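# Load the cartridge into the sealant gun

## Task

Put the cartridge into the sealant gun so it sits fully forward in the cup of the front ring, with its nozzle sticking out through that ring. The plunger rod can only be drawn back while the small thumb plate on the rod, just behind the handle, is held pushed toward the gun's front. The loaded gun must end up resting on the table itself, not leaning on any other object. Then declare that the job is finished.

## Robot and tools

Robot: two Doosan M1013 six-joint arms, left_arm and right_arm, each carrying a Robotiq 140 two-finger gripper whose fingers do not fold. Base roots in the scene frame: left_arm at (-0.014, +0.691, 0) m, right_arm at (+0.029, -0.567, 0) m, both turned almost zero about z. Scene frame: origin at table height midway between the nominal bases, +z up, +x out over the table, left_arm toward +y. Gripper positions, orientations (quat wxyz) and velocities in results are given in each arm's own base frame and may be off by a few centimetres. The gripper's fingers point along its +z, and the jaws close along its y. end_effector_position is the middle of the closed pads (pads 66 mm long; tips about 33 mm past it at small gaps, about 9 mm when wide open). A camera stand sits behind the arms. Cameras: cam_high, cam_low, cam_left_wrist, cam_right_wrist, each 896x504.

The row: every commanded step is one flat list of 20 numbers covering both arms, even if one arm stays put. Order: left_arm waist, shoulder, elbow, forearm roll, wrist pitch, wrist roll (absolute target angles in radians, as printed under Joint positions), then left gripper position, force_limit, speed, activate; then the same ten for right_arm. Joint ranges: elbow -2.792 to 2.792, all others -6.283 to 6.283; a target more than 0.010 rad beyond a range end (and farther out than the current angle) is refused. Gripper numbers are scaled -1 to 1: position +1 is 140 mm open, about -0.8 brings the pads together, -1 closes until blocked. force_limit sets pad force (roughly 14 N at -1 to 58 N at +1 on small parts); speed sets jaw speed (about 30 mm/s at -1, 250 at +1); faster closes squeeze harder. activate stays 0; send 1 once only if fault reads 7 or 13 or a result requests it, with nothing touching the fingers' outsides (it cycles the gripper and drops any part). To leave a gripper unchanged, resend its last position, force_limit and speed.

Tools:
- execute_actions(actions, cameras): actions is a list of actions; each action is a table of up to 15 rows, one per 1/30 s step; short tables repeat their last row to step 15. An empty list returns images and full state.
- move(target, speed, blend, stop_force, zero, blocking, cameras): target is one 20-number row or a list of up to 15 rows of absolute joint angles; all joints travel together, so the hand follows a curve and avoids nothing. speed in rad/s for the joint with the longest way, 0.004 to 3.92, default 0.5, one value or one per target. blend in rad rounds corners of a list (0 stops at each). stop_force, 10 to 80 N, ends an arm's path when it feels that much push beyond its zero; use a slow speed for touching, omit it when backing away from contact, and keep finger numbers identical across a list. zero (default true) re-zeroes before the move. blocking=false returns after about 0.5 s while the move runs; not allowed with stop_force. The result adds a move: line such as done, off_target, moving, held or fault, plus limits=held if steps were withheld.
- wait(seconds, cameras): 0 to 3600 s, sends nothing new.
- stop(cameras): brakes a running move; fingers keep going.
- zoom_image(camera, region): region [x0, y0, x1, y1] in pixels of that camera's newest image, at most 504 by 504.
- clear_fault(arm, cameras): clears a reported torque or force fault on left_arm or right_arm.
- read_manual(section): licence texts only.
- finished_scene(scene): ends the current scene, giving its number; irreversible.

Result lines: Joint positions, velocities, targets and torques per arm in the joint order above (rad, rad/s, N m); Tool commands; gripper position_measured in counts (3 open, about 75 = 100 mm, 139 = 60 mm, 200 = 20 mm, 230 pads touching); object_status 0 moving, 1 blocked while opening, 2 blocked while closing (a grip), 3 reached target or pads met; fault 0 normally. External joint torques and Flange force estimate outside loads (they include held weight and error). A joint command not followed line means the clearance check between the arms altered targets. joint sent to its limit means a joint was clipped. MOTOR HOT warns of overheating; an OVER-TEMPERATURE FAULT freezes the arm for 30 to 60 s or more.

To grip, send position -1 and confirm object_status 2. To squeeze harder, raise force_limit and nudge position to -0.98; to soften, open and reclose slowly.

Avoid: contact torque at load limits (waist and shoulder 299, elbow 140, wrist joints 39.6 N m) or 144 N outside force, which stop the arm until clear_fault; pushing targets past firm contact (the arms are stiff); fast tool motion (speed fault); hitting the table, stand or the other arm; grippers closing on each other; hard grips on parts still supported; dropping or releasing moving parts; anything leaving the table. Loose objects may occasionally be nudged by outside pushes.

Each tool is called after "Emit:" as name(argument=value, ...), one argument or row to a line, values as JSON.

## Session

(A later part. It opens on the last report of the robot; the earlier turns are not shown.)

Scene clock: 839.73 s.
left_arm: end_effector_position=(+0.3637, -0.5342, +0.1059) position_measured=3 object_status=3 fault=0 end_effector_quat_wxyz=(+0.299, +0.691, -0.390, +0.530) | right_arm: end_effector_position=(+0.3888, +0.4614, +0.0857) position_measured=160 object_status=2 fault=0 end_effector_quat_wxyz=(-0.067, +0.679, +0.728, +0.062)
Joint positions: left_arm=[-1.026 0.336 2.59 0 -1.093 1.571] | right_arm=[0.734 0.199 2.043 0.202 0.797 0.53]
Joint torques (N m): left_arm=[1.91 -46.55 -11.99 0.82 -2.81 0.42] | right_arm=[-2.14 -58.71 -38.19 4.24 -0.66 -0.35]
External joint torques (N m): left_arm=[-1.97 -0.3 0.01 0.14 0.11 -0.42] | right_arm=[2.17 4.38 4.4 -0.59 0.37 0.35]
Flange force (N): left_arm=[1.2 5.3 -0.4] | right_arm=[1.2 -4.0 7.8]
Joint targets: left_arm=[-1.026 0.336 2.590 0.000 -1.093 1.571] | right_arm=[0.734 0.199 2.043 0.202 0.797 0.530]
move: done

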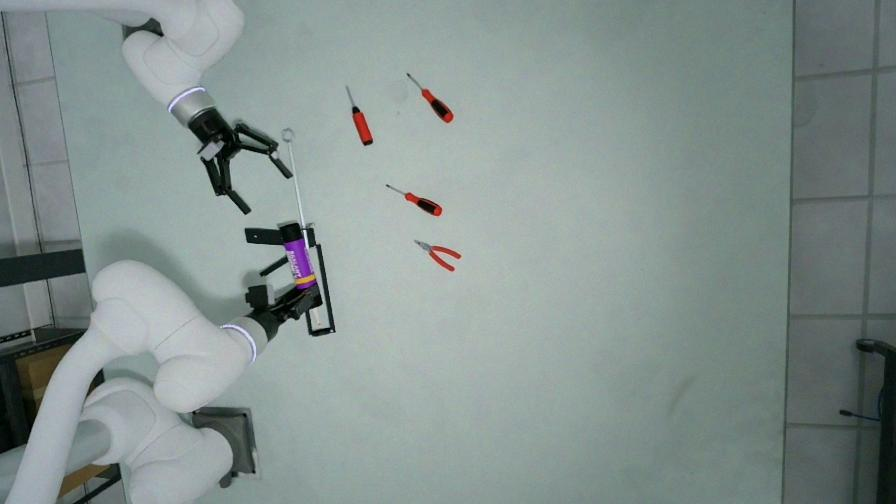

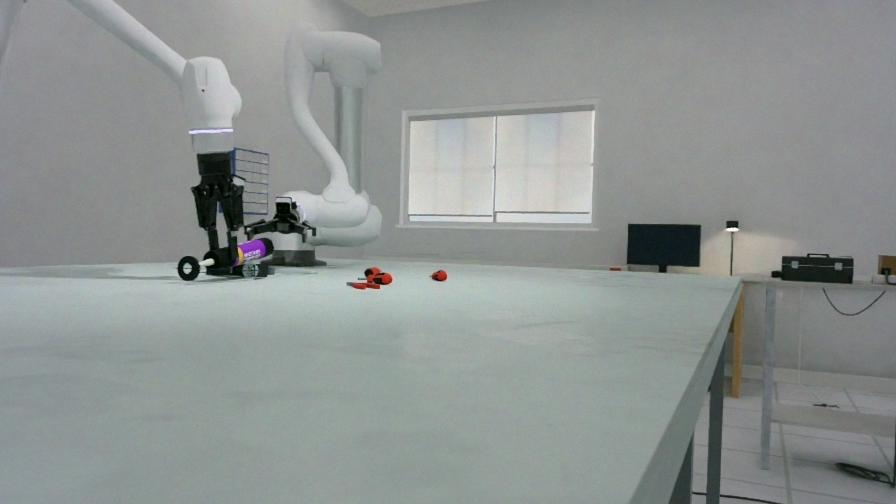

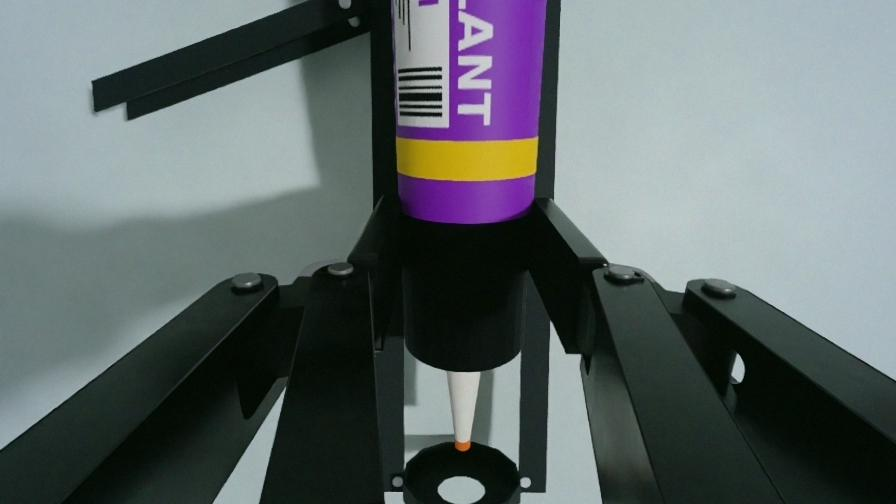

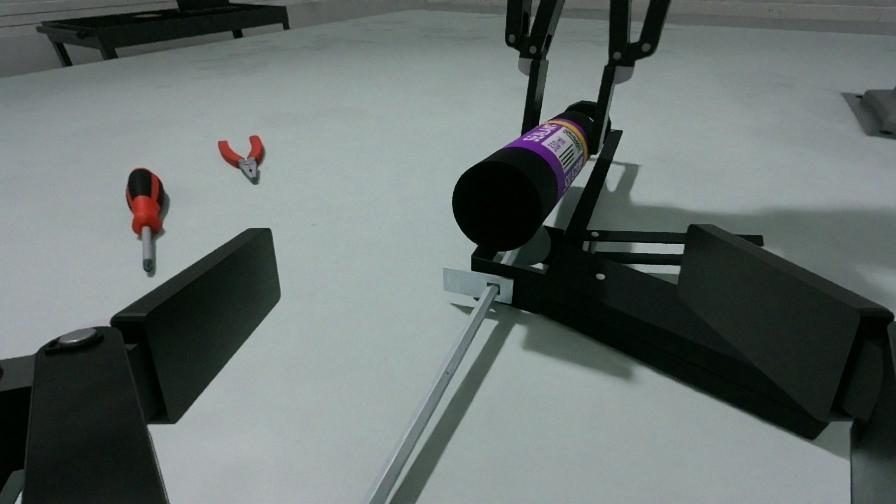

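Emit:
move(
  target=[-1.0264, 0.3356, 2.5897, 0, -1.0927, 1.571, 1, -1, 1, 0, 0.6978, 0.1817, 2.0761, 0.2096, 0.7869, 0.4869, -1, 0, -1, 0],
  speed=0.05,
  stop_force=12,
  cameras=["cam_low", "cam_left_wrist", "cam_right_wrist"],
)

Emit:
zoom_image(
  camera="cam_low",
  region=[170, 235, 240, 295],
)

Emit:
zoom_image(
  camera="cam_left_wrist",
  region=[370, 350, 550, 504],
)

Scene clock: 877.80 s.
left_arm: end_effector_position=(+0.3637, -0.5342, +0.1059) position_measured=3 object_status=3 fault=0 end_effector_quat_wxyz=(+0.299, +0.691, -0.390, +0.530) | right_arm: end_effector_position=(+0.3905, +0.4364, +0.0808) position_measured=160 object_status=2 fault=0 end_effector_quat_wxyz=(-0.067, +0.679, +0.728, +0.062)
Joint positions: left_arm=[-1.026 0.336 2.59 0 -1.093 1.571] | right_arm=[0.698 0.182 2.076 0.21 0.787 0.487]
Joint torques (N m): left_arm=[2.39 -46.43 -11.91 0.85 -2.79 0.42] | right_arm=[-2.33 -56.81 -37.93 4.24 -0.63 -0.31]
External joint torques (N m): left_arm=[-2.36 -0.43 0.02 0.09 0.1 -0.43] | right_arm=[2.27 4.79 4.63 -0.65 0.37 0.31]
Flange force (N): left_arm=[1.5 6.7 -0.6] | right_arm=[1.5 -3.8 8.7]
Joint targets: left_arm=[-1.026 0.336 2.590 0.000 -1.093 1.571] | right_arm=[0.698 0.182 2.076 0.210 0.787 0.487]
move: done

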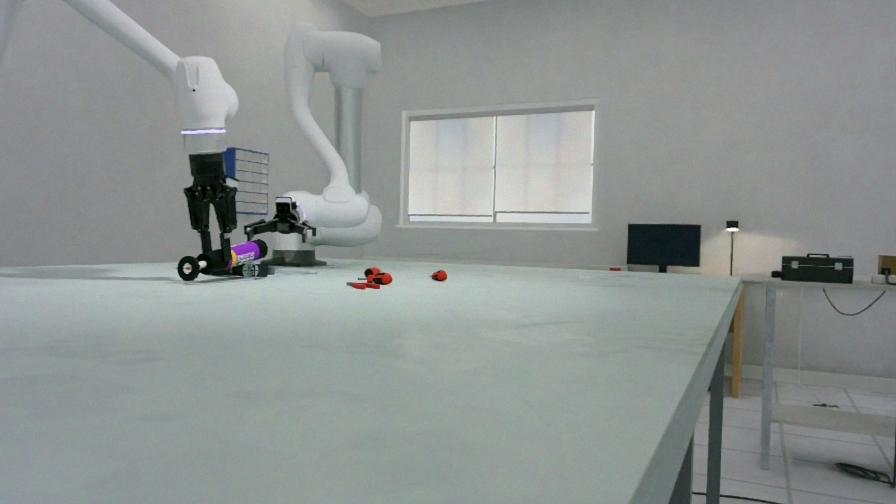

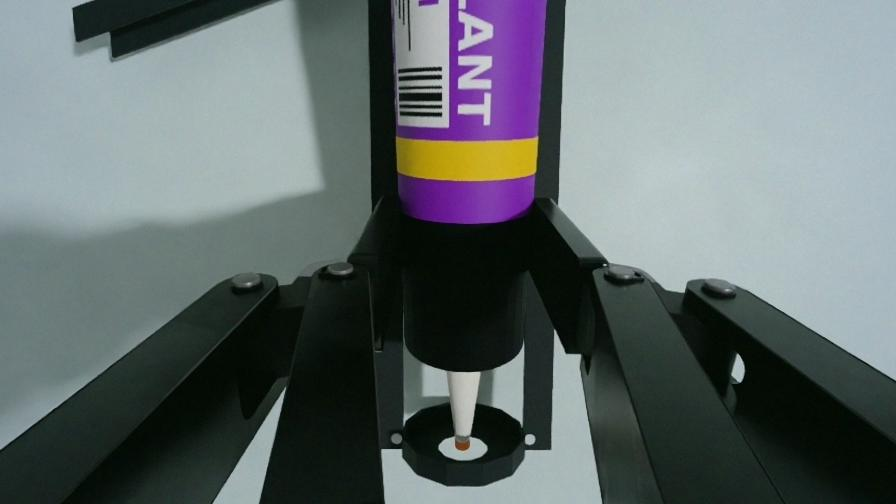

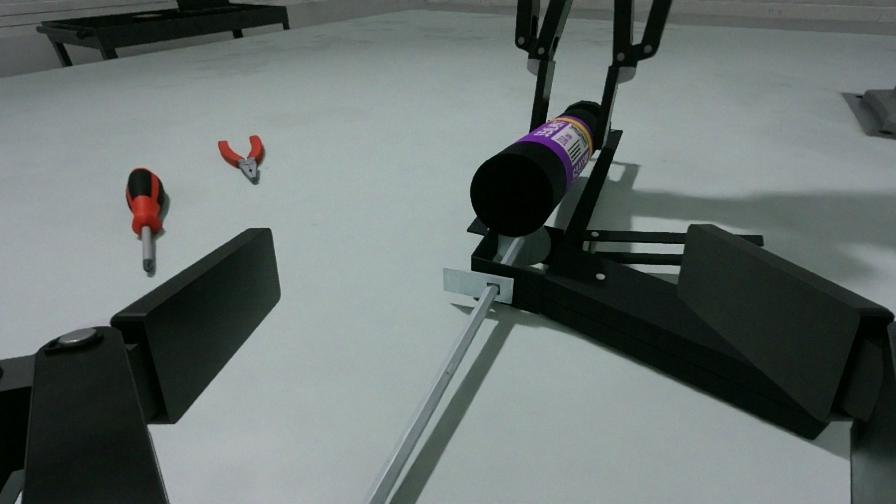

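Scaled by 7.200 from the camera's image (finer frame: 1280x720).

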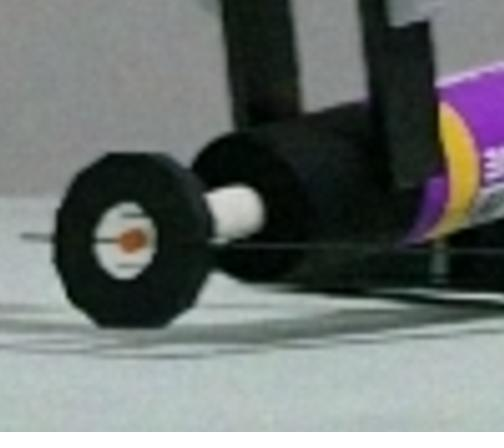

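Scaled by 2.800 from the camera's image (finer frame: 1280x720).

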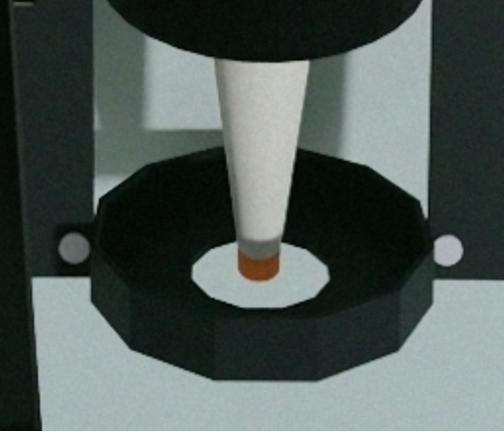

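Emit:
move(
  target=[-1.0264, 0.3356, 2.5897, 0, -1.0927, 1.571, 1, -1, 1, 0, 0.6342, 0.1580, 2.1294, 0.2234, 0.7679, 0.4102, -1, 0, -1, 0],
  speed=0.05,
  stop_force=12,
  cameras=["cam_low", "cam_left_wrist", "cam_right_wrist"],
)

Emit:
zoom_image(
  camera="cam_low",
  region=[170, 235, 270, 295],
)

Emit:
zoom_image(
  camera="cam_left_wrist",
  region=[370, 330, 570, 504],
)

Scene clock: 898.87 s.
left_arm: end_effector_position=(+0.3637, -0.5342, +0.1059) position_measured=3 object_status=3 fault=0 end_effector_quat_wxyz=(+0.299, +0.691, -0.390, +0.530) | right_arm: end_effector_position=(+0.3935, +0.3958, +0.0707) position_measured=160 object_status=2 fault=0 end_effector_quat_wxyz=(-0.067, +0.679, +0.728, +0.062)
Joint positions: left_arm=[-1.026 0.336 2.59 0 -1.093 1.571] | right_arm=[0.634 0.158 2.129 0.223 0.768 0.41]
Joint torques (N m): left_arm=[2.47 -46.58 -11.87 0.66 -2.9 0.47] | right_arm=[-2.71 -52.2 -36.28 3.97 -0.47 -0.31]
External joint torques (N m): left_arm=[-2.57 -0.27 -0.11 0.3 0.2 -0.47] | right_arm=[2.7 3.31 3.71 -0.45 0.24 0.31]
Flange force (N): left_arm=[1.5 6.6 -0.1] | right_arm=[2.7 -4.5 6.9]
Joint targets: left_arm=[-1.026 0.336 2.590 0.000 -1.093 1.571] | right_arm=[0.634 0.158 2.129 0.223 0.768 0.410]
move: done

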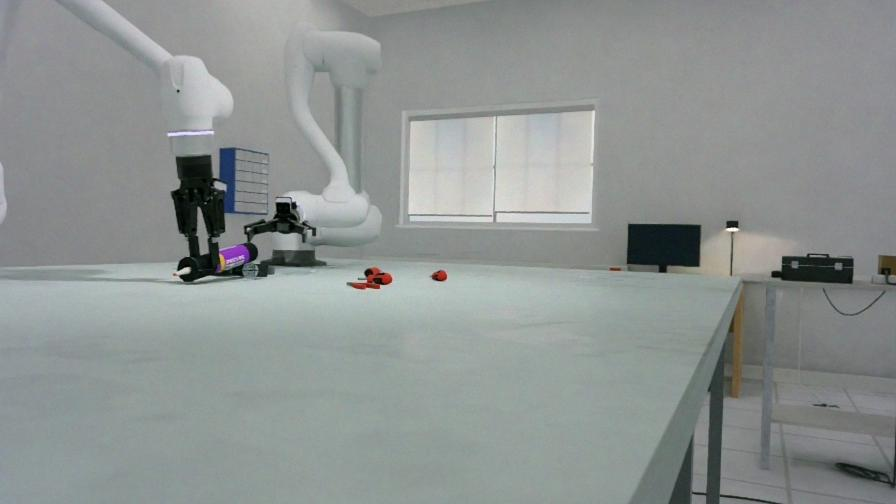

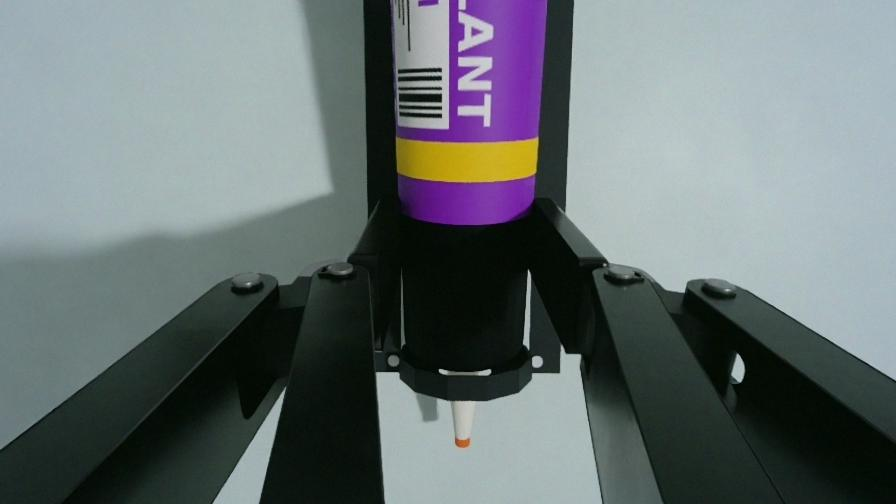

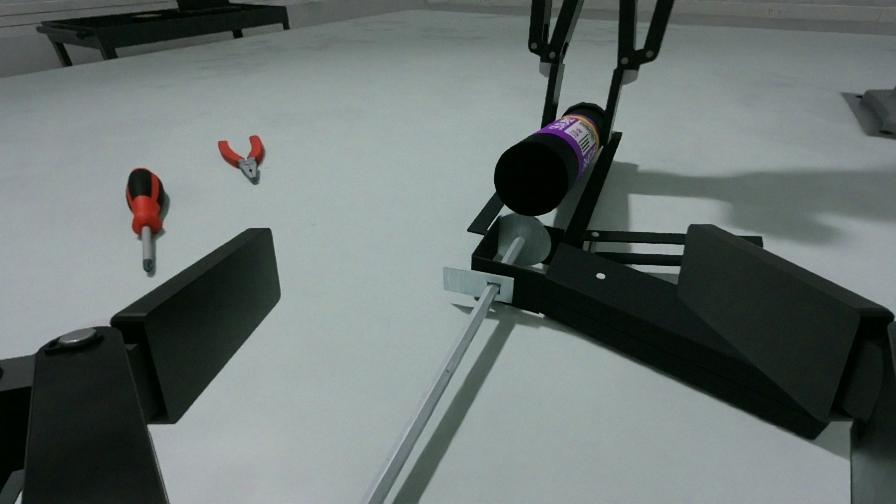

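Scaled by 5.040 from the camera's image (finer frame: 1280x720).

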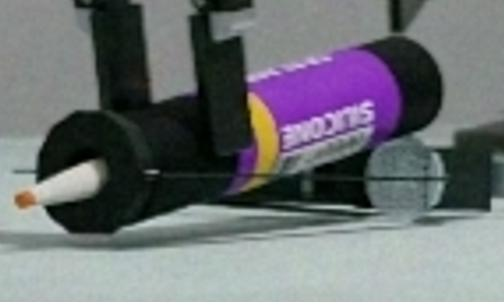

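Scaled by 2.520 from the camera's image (finer frame: 1280x720).

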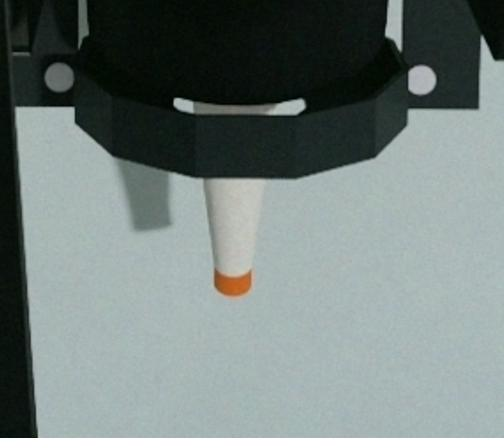

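Emit:
move(
  target=[-1.0264, 0.3356, 2.5897, 0, -1.0927, 1.571, 1, -1, 1, 0, 0.6186, 0.1535, 2.1386, 0.2261, 0.7655, 0.3921, -1, 0, -1, 0],
  speed=0.03,
  stop_force=12,
  cameras=["cam_low", "cam_left_wrist"],
)

Emit:
zoom_image(
  camera="cam_low",
  region=[165, 235, 265, 295],
)

Emit:
zoom_image(
  camera="cam_left_wrist",
  region=[370, 310, 570, 484],
)

Scene clock: 914.77 s.
left_arm: end_effector_position=(+0.3637, -0.5342, +0.1059) position_measured=3 object_status=3 fault=0 end_effector_quat_wxyz=(+0.299, +0.691, -0.390, +0.530) | right_arm: end_effector_position=(+0.3951, +0.3870, +0.0691) position_measured=160 object_status=2 fault=0 end_effector_quat_wxyz=(-0.067, +0.679, +0.728, +0.063)
Joint positions: left_arm=[-1.026 0.336 2.59 0 -1.093 1.571] | right_arm=[0.619 0.154 2.139 0.226 0.765 0.392]
Joint torques (N m): left_arm=[2.85 -46.52 -11.76 0.8 -2.79 0.42] | right_arm=[-2.4 -52.58 -36.77 3.85 -0.41 -0.34]
External joint torques (N m): left_arm=[-2.89 -0.33 -0.17 0.16 0.09 -0.42] | right_arm=[2.4 4.23 4.3 -0.35 0.19 0.34]
Flange force (N): left_arm=[1.3 8.1 -0.2] | right_arm=[2.2 -3.9 8.7]
Joint targets: left_arm=[-1.026 0.336 2.590 0.000 -1.093 1.571] | right_arm=[0.619 0.153 2.139 0.226 0.765 0.392]
move: done

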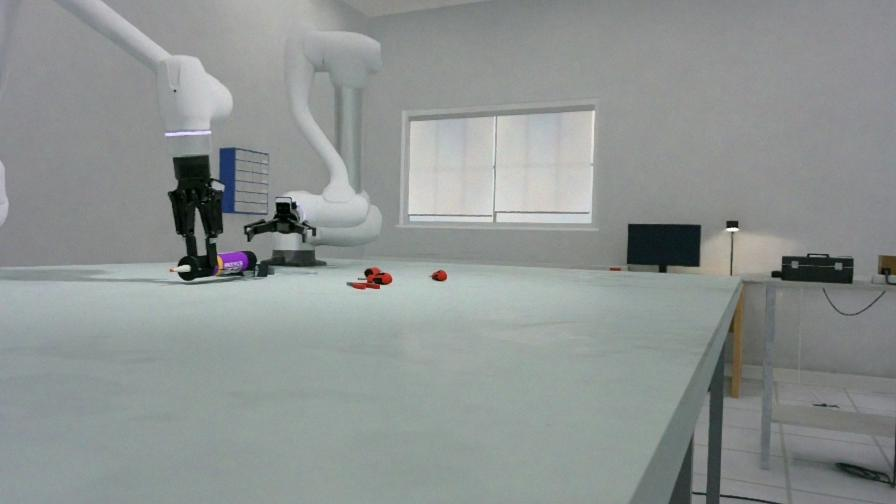

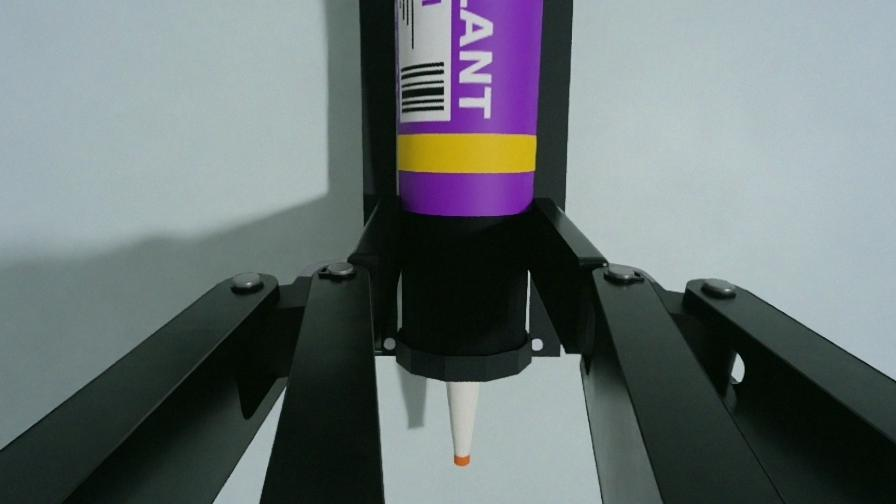

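Scaled by 5.040 from the camera's image (finer frame: 1280x720).

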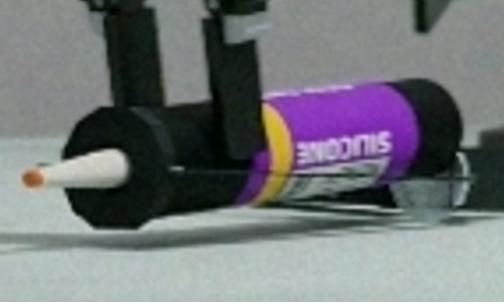

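Scaled by 2.520 from the camera's image (finer frame: 1280x720).

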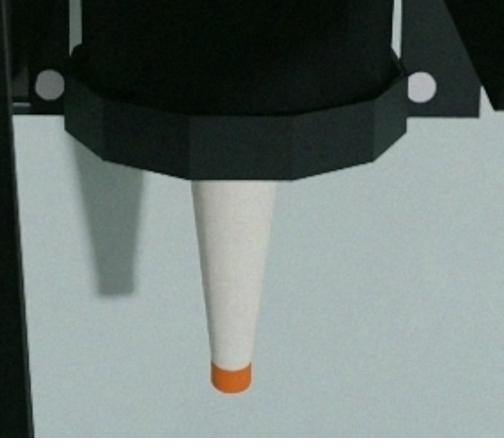

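Emit:
move(
  target=[-1.0264, 0.3356, 2.5897, 0, -1.0927, 1.571, 1, -1, 1, 0, 0.6834, 0.1887, 2.0943, 0.0782, 0.8199, 0.5616, -1, 0, -1, 0],
  speed=0.05,
  stop_force=15,
  cameras=["cam_low", "cam_left_wrist", "cam_right_wrist"],
)

Emit:
zoom_image(
  camera="cam_low",
  region=[165, 235, 275, 295],
)

Emit:
zoom_image(
  camera="cam_left_wrist",
  region=[370, 290, 570, 484],
)

Emit:
zoom_image(
  camera="cam_right_wrist",
  region=[440, 80, 680, 300],
)

Scene clock: 953.73 s.
left_arm: end_effector_position=(+0.3637, -0.5342, +0.1059) position_measured=3 object_status=3 fault=0 end_effector_quat_wxyz=(+0.299, +0.691, -0.390, +0.530) | right_arm: end_effector_position=(+0.3949, +0.3905, +0.0645) position_measured=160 object_status=2 fault=0 end_effector_quat_wxyz=(-0.026, +0.682, +0.731, +0.024)
Joint positions: left_arm=[-1.026 0.336 2.59 0 -1.093 1.571] | right_arm=[0.683 0.189 2.094 0.078 0.82 0.562]
Joint torques (N m): left_arm=[2.7 -46.47 -11.76 0.68 -2.78 0.5] | right_arm=[-3.08 -55.33 -36.14 3.69 -0.42 -0.29]
External joint torques (N m): left_arm=[-2.7 -0.4 -0.23 0.28 0.08 -0.5] | right_arm=[3.15 3.79 4.03 -0.29 0.29 0.29]
Flange force (N): left_arm=[1.5 7.0 -0.2] | right_arm=[3.6 -5.1 7.5]
Joint targets: left_arm=[-1.026 0.336 2.590 0.000 -1.093 1.571] | right_arm=[0.683 0.189 2.094 0.078 0.820 0.562]
move: done

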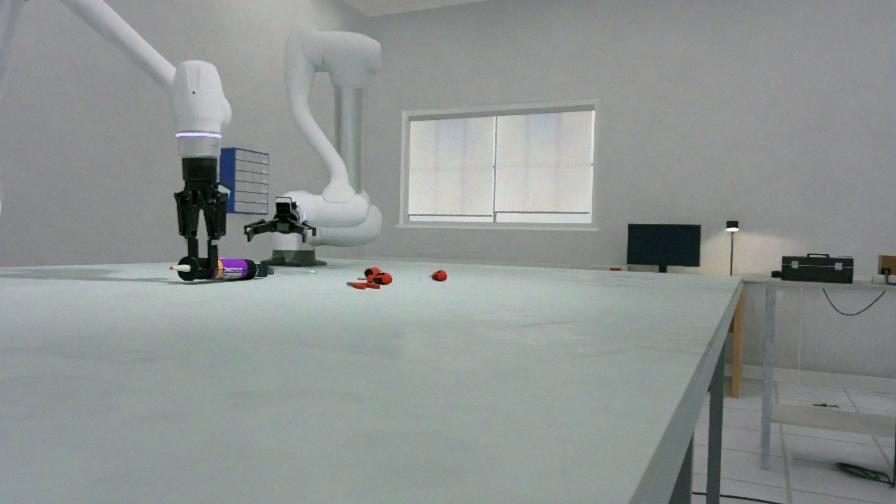

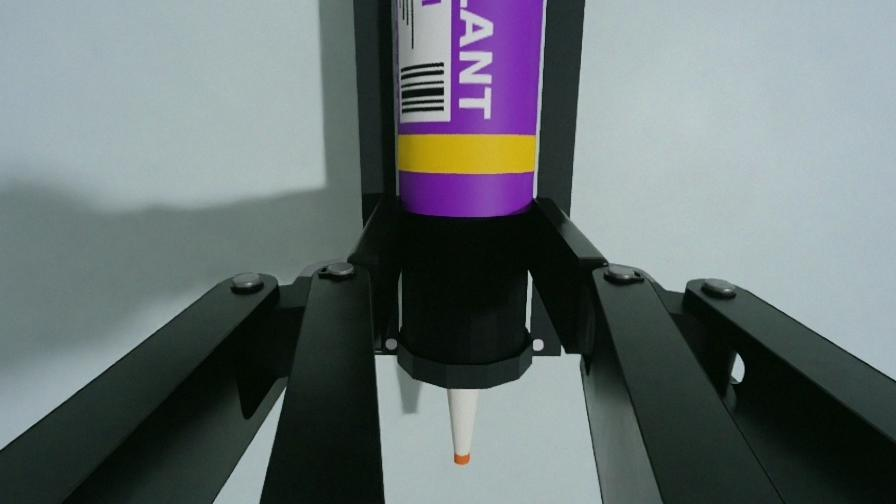

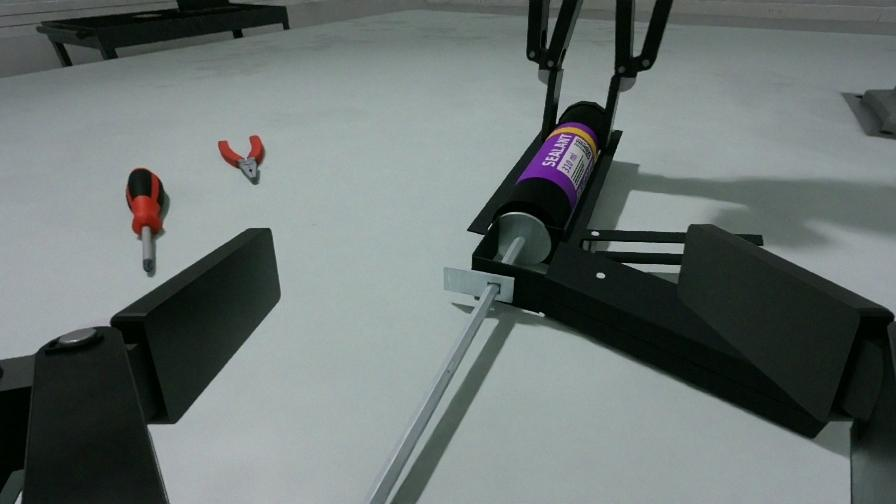

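Scaled by 4.582 from the camera's image (finer frame: 1280x720).

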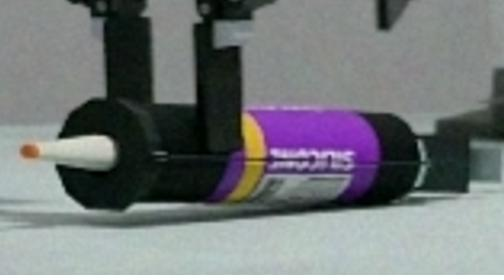

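Scaled by 2.520 from the camera's image (finer frame: 1280x720).

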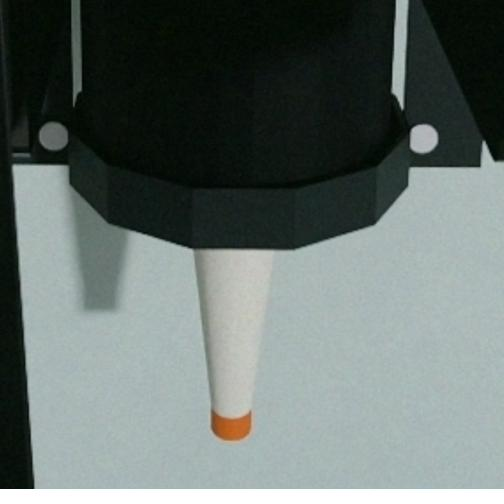

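Scaled by 2.100 from the camera's image (finer frame: 1280x720).

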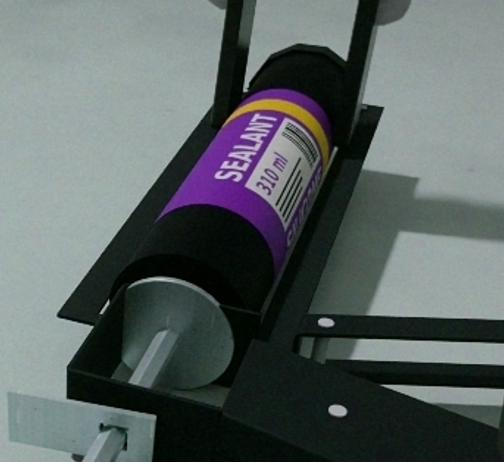

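Emit:
move(
  target=[-1.0264, 0.3356, 2.5897, 0, -1.0927, 1.571, 1, -1, 1, 0, 0.6758, 0.1841, 2.0999, 0.0788, 0.8192, 0.5537, -1, 0, -1, 0],
  speed=0.02,
  stop_force=12,
  cameras=["cam_low", "cam_left_wrist", "cam_right_wrist"],
)

Emit:
zoom_image(
  camera="cam_left_wrist",
  region=[370, 290, 570, 484],
)

Emit:
zoom_image(
  camera="cam_low",
  region=[165, 235, 275, 295],
)

Scene clock: 963.97 s.
left_arm: end_effector_position=(+0.3637, -0.5342, +0.1059) position_measured=3 object_status=3 fault=0 end_effector_quat_wxyz=(+0.299, +0.691, -0.390, +0.530) | right_arm: end_effector_position=(+0.3952, +0.3856, +0.0646) position_measured=160 object_status=2 fault=0 end_effector_quat_wxyz=(-0.026, +0.682, +0.731, +0.024)
Joint positions: left_arm=[-1.026 0.336 2.59 0 -1.093 1.571] | right_arm=[0.676 0.184 2.1 0.079 0.819 0.554]
Joint torques (N m): left_arm=[2.68 -46.11 -11.84 0.81 -2.8 0.5] | right_arm=[-3.13 -54.6 -35.79 3.57 -0.18 -0.26]
External joint torques (N m): left_arm=[-2.73 -0.75 -0.08 0.15 0.1 -0.5] | right_arm=[3.12 3.54 3.65 -0.17 0.04 0.26]
Flange force (N): left_arm=[2.4 7.6 -0.9] | right_arm=[3.7 -4.8 7.4]
Joint targets: left_arm=[-1.026 0.336 2.590 0.000 -1.093 1.571] | right_arm=[0.676 0.184 2.100 0.079 0.819 0.554]
move: done

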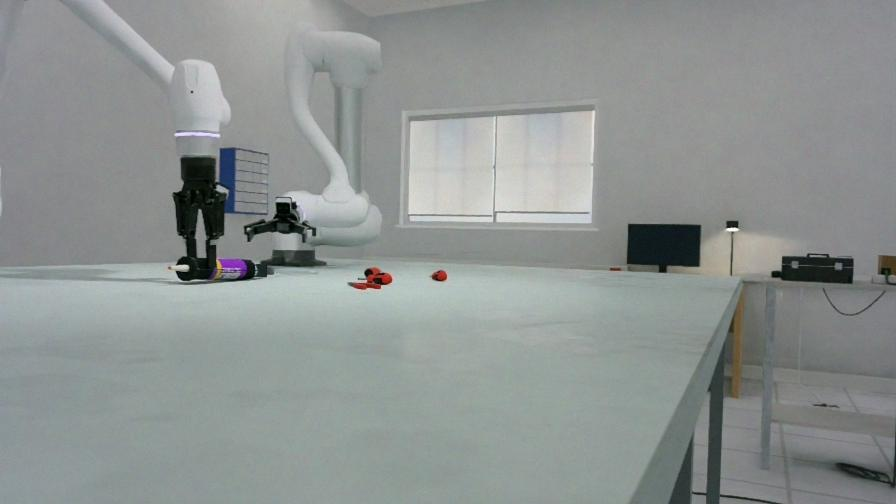

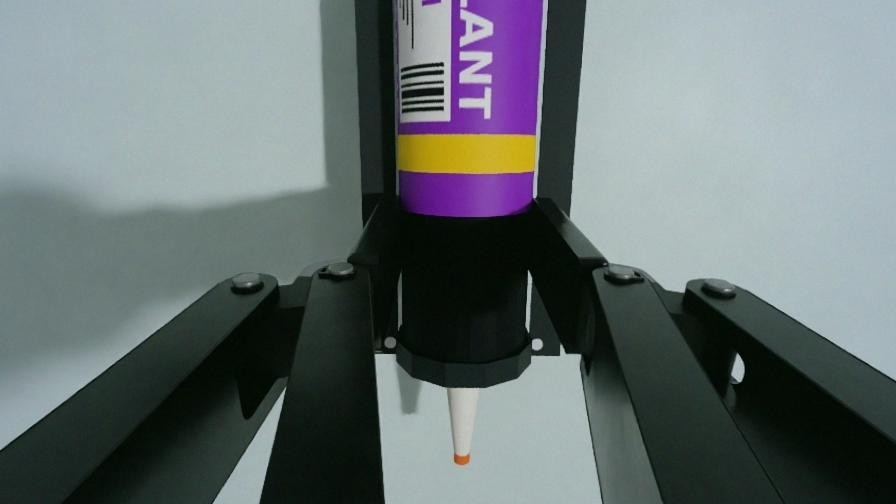

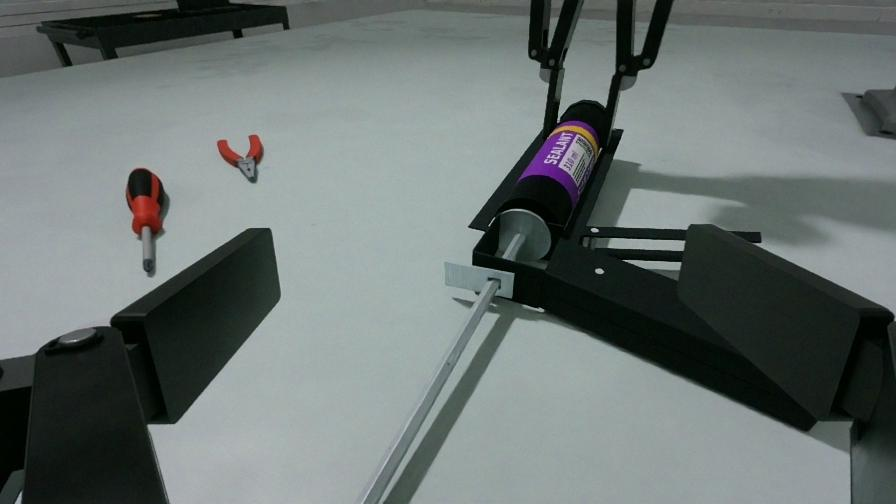

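Scaled by 2.520 from the camera's image (finer frame: 1280x720).

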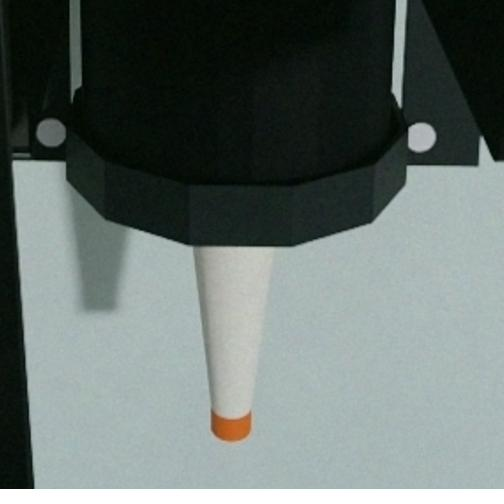

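Scaled by 4.582 from the camera's image (finer frame: 1280x720).

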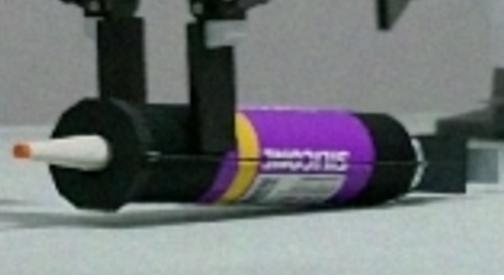

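Emit:
move(
  target=[
    [-1.0, 0.0, 2.07, -0.1, 0.04, 1.9, -0.33, -1, 0, 0, 0.6758, 0.1841, 2.0999, 0.0788, 0.8192, 0.5537, -1, 0, -1, 0],
    [-0.9288, 0.1929, 1.9634, -0.2684, 0.6978, 2.2735, -0.33, -1, 0, 0, 0.6758, 0.1841, 2.0999, 0.0788, 0.8192, 0.5537, -1, 0, -1, 0],
  ],
  speed=[0.9, 0.7],
  blend=[0.15, 0],
  cameras=["cam_high", "cam_right_wrist"],
)

Emit:
zoom_image(
  camera="cam_right_wrist",
  region=[330, 60, 630, 320],
)

Scene clock: 1007.27 s.
left_arm: end_effector_position=(+0.3914, -0.5605, +0.1396) position_measured=171 object_status=3 fault=0 end_effector_quat_wxyz=(+0.115, +0.737, -0.653, +0.130) | right_arm: end_effector_position=(+0.3952, +0.3856, +0.0646) position_measured=160 object_status=2 fault=0 end_effector_quat_wxyz=(-0.026, +0.682, +0.731, +0.024)
Joint positions: left_arm=[-0.929 0.193 1.963 -0.268 0.698 2.273] | right_arm=[0.676 0.184 2.1 0.079 0.819 0.554]
Joint torques (N m): left_arm=[2.16 -55.78 -36.26 2.93 -0.82 0.49] | right_arm=[-3.23 -54.85 -35.95 3.53 -0.22 -0.28]
External joint torques (N m): left_arm=[-2.27 -0.59 0.19 0.19 0.04 -0.49] | right_arm=[3.32 3.73 3.84 -0.13 0.09 0.28]
Flange force (N): left_arm=[1.8 5.0 -0.4] | right_arm=[4.0 -5.1 7.7]
Joint targets: left_arm=[-0.929 0.193 1.963 -0.268 0.698 2.273] | right_arm=[0.676 0.184 2.100 0.079 0.819 0.554]
move: done

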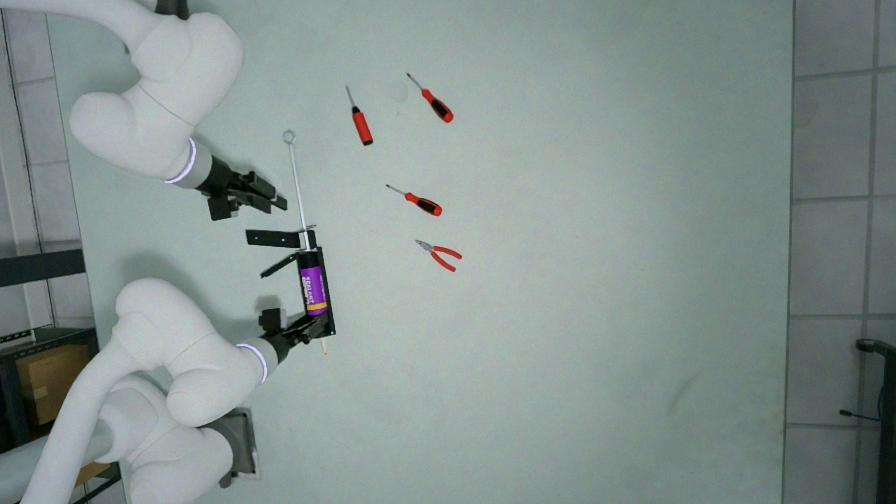

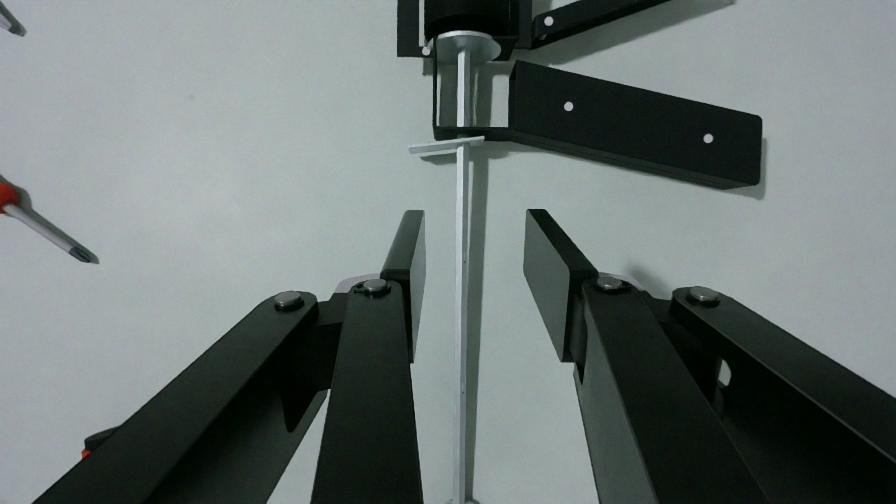

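Scaled by 1.680 from the camera's image (finer frame: 1280x720).

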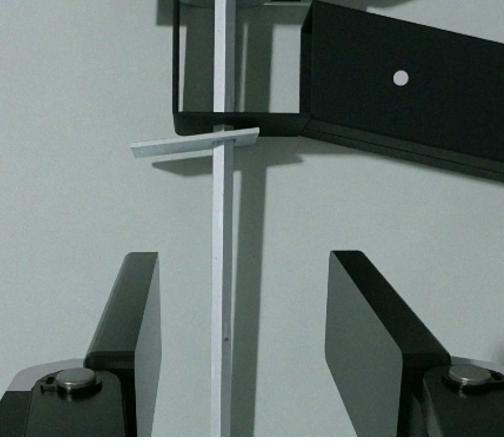

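Emit:
move(
  target=[-0.9232, 0.3083, 2.0377, -0.3548, 0.5177, 2.3828, -0.33, -1, 0, 0, 0.6758, 0.1841, 2.0999, 0.0788, 0.8192, 0.5537, -1, 0, -1, 0],
  speed=0.15,
  stop_force=12,
  cameras=["cam_right_wrist"],
)

Emit:
zoom_image(
  camera="cam_right_wrist",
  region=[330, 60, 630, 320],
)

Scene clock: 1021.60 s.
left_arm: end_effector_position=(+0.3957, -0.5606, +0.0396) position_measured=171 object_status=3 fault=0 end_effector_quat_wxyz=(+0.115, +0.737, -0.653, +0.130) | right_arm: end_effector_position=(+0.3952, +0.3856, +0.0646) position_measured=160 object_status=2 fault=0 end_effector_quat_wxyz=(-0.026, +0.682, +0.731, +0.024)
Joint positions: left_arm=[-0.923 0.308 2.038 -0.355 0.518 2.383] | right_arm=[0.676 0.184 2.1 0.079 0.819 0.554]
Joint torques (N m): left_arm=[2.69 -61.94 -30.61 2.47 -0.76 0.44] | right_arm=[-2.82 -55.31 -35.81 3.56 -0.27 -0.29]
External joint torques (N m): left_arm=[-2.68 -0.81 0.04 0.13 0.04 -0.44] | right_arm=[2.83 4.32 3.71 -0.16 0.14 0.29]
Flange force (N): left_arm=[2.6 5.4 -1.0] | right_arm=[3.9 -3.7 8.2]
Joint targets: left_arm=[-0.923 0.308 2.038 -0.355 0.518 2.383] | right_arm=[0.676 0.184 2.100 0.079 0.819 0.554]
move: done

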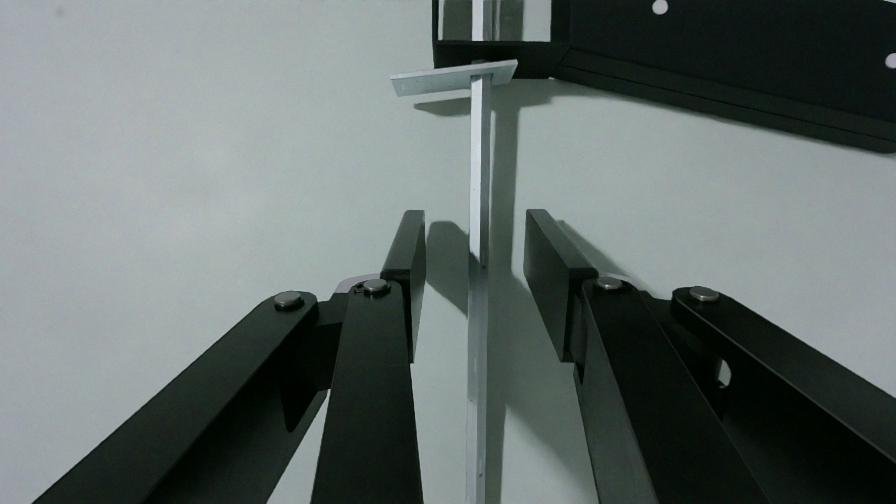

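Scaled by 1.680 from the camera's image (finer frame: 1280x720).

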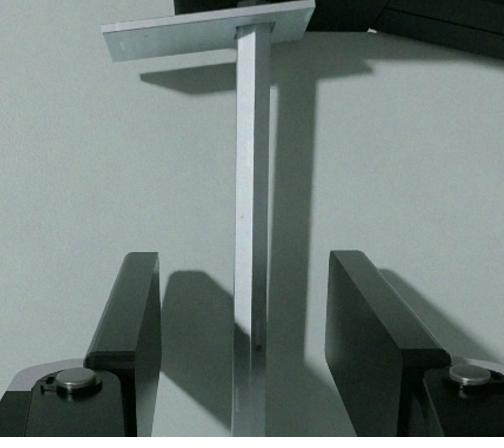

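Emit:
move(
  target=[-0.9232, 0.3083, 2.0377, -0.3548, 0.5177, 2.3828, -1, 0, -1, 0, 0.6758, 0.1841, 2.0999, 0.0788, 0.8192, 0.5537, -1, 0, -1, 0],
  cameras=["cam_right_wrist", "cam_left_wrist"],
)

Emit:
zoom_image(
  camera="cam_right_wrist",
  region=[380, 40, 580, 240],
)

Scene clock: 1026.33 s.
left_arm: end_effector_position=(+0.3956, -0.5606, +0.0396) position_measured=221 object_status=0 fault=0 end_effector_quat_wxyz=(+0.115, +0.737, -0.653, +0.130) | right_arm: end_effector_position=(+0.3952, +0.3856, +0.0646) position_measured=160 object_status=2 fault=0 end_effector_quat_wxyz=(-0.026, +0.682, +0.731, +0.024)
Joint positions: left_arm=[-0.923 0.308 2.038 -0.355 0.518 2.383] | right_arm=[0.676 0.184 2.1 0.079 0.819 0.554]
Joint torques (N m): left_arm=[5.01 -60.5 -31.41 2.15 -2.03 -0.3] | right_arm=[-1.84 -54.02 -34.37 4.13 0.25 -0.28]
External joint torques (N m): left_arm=[-5.06 -2.19 0.9 0.43 1.32 0.3] | right_arm=[1.82 3.05 2.3 -0.73 -0.38 0.28]
Flange force (N): left_arm=[2.3 8.8 -4.1] | right_arm=[2.9 -2.2 6.4]
Joint targets: left_arm=[-0.923 0.308 2.038 -0.355 0.518 2.383] | right_arm=[0.676 0.184 2.100 0.079 0.819 0.554]
move: done
Images, in order (width x height): cam_left_wrist 896x504, cam_right_wrist 896x504.

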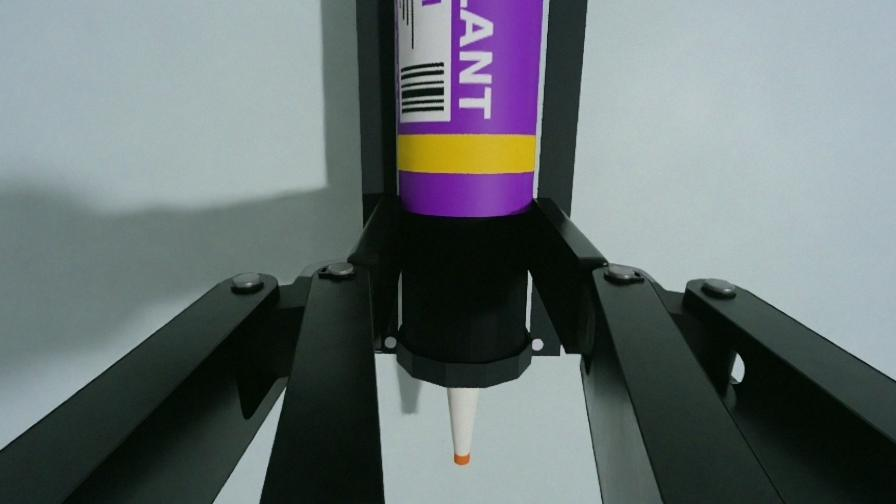

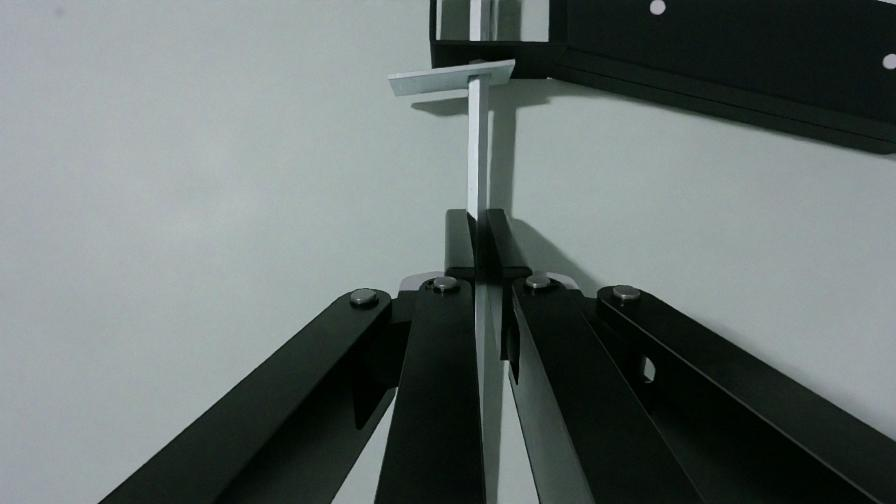

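Scaled by 2.520 from the camera's image (finer frame: 1280x720).

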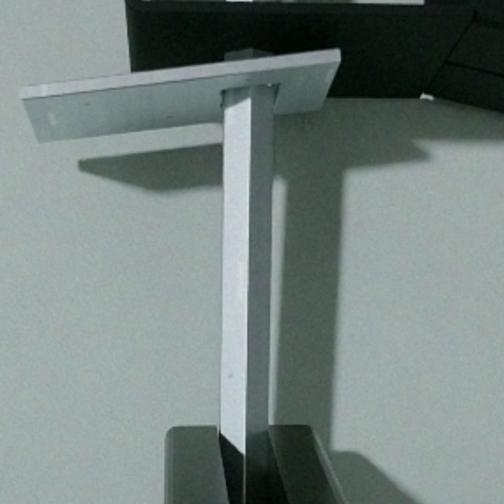

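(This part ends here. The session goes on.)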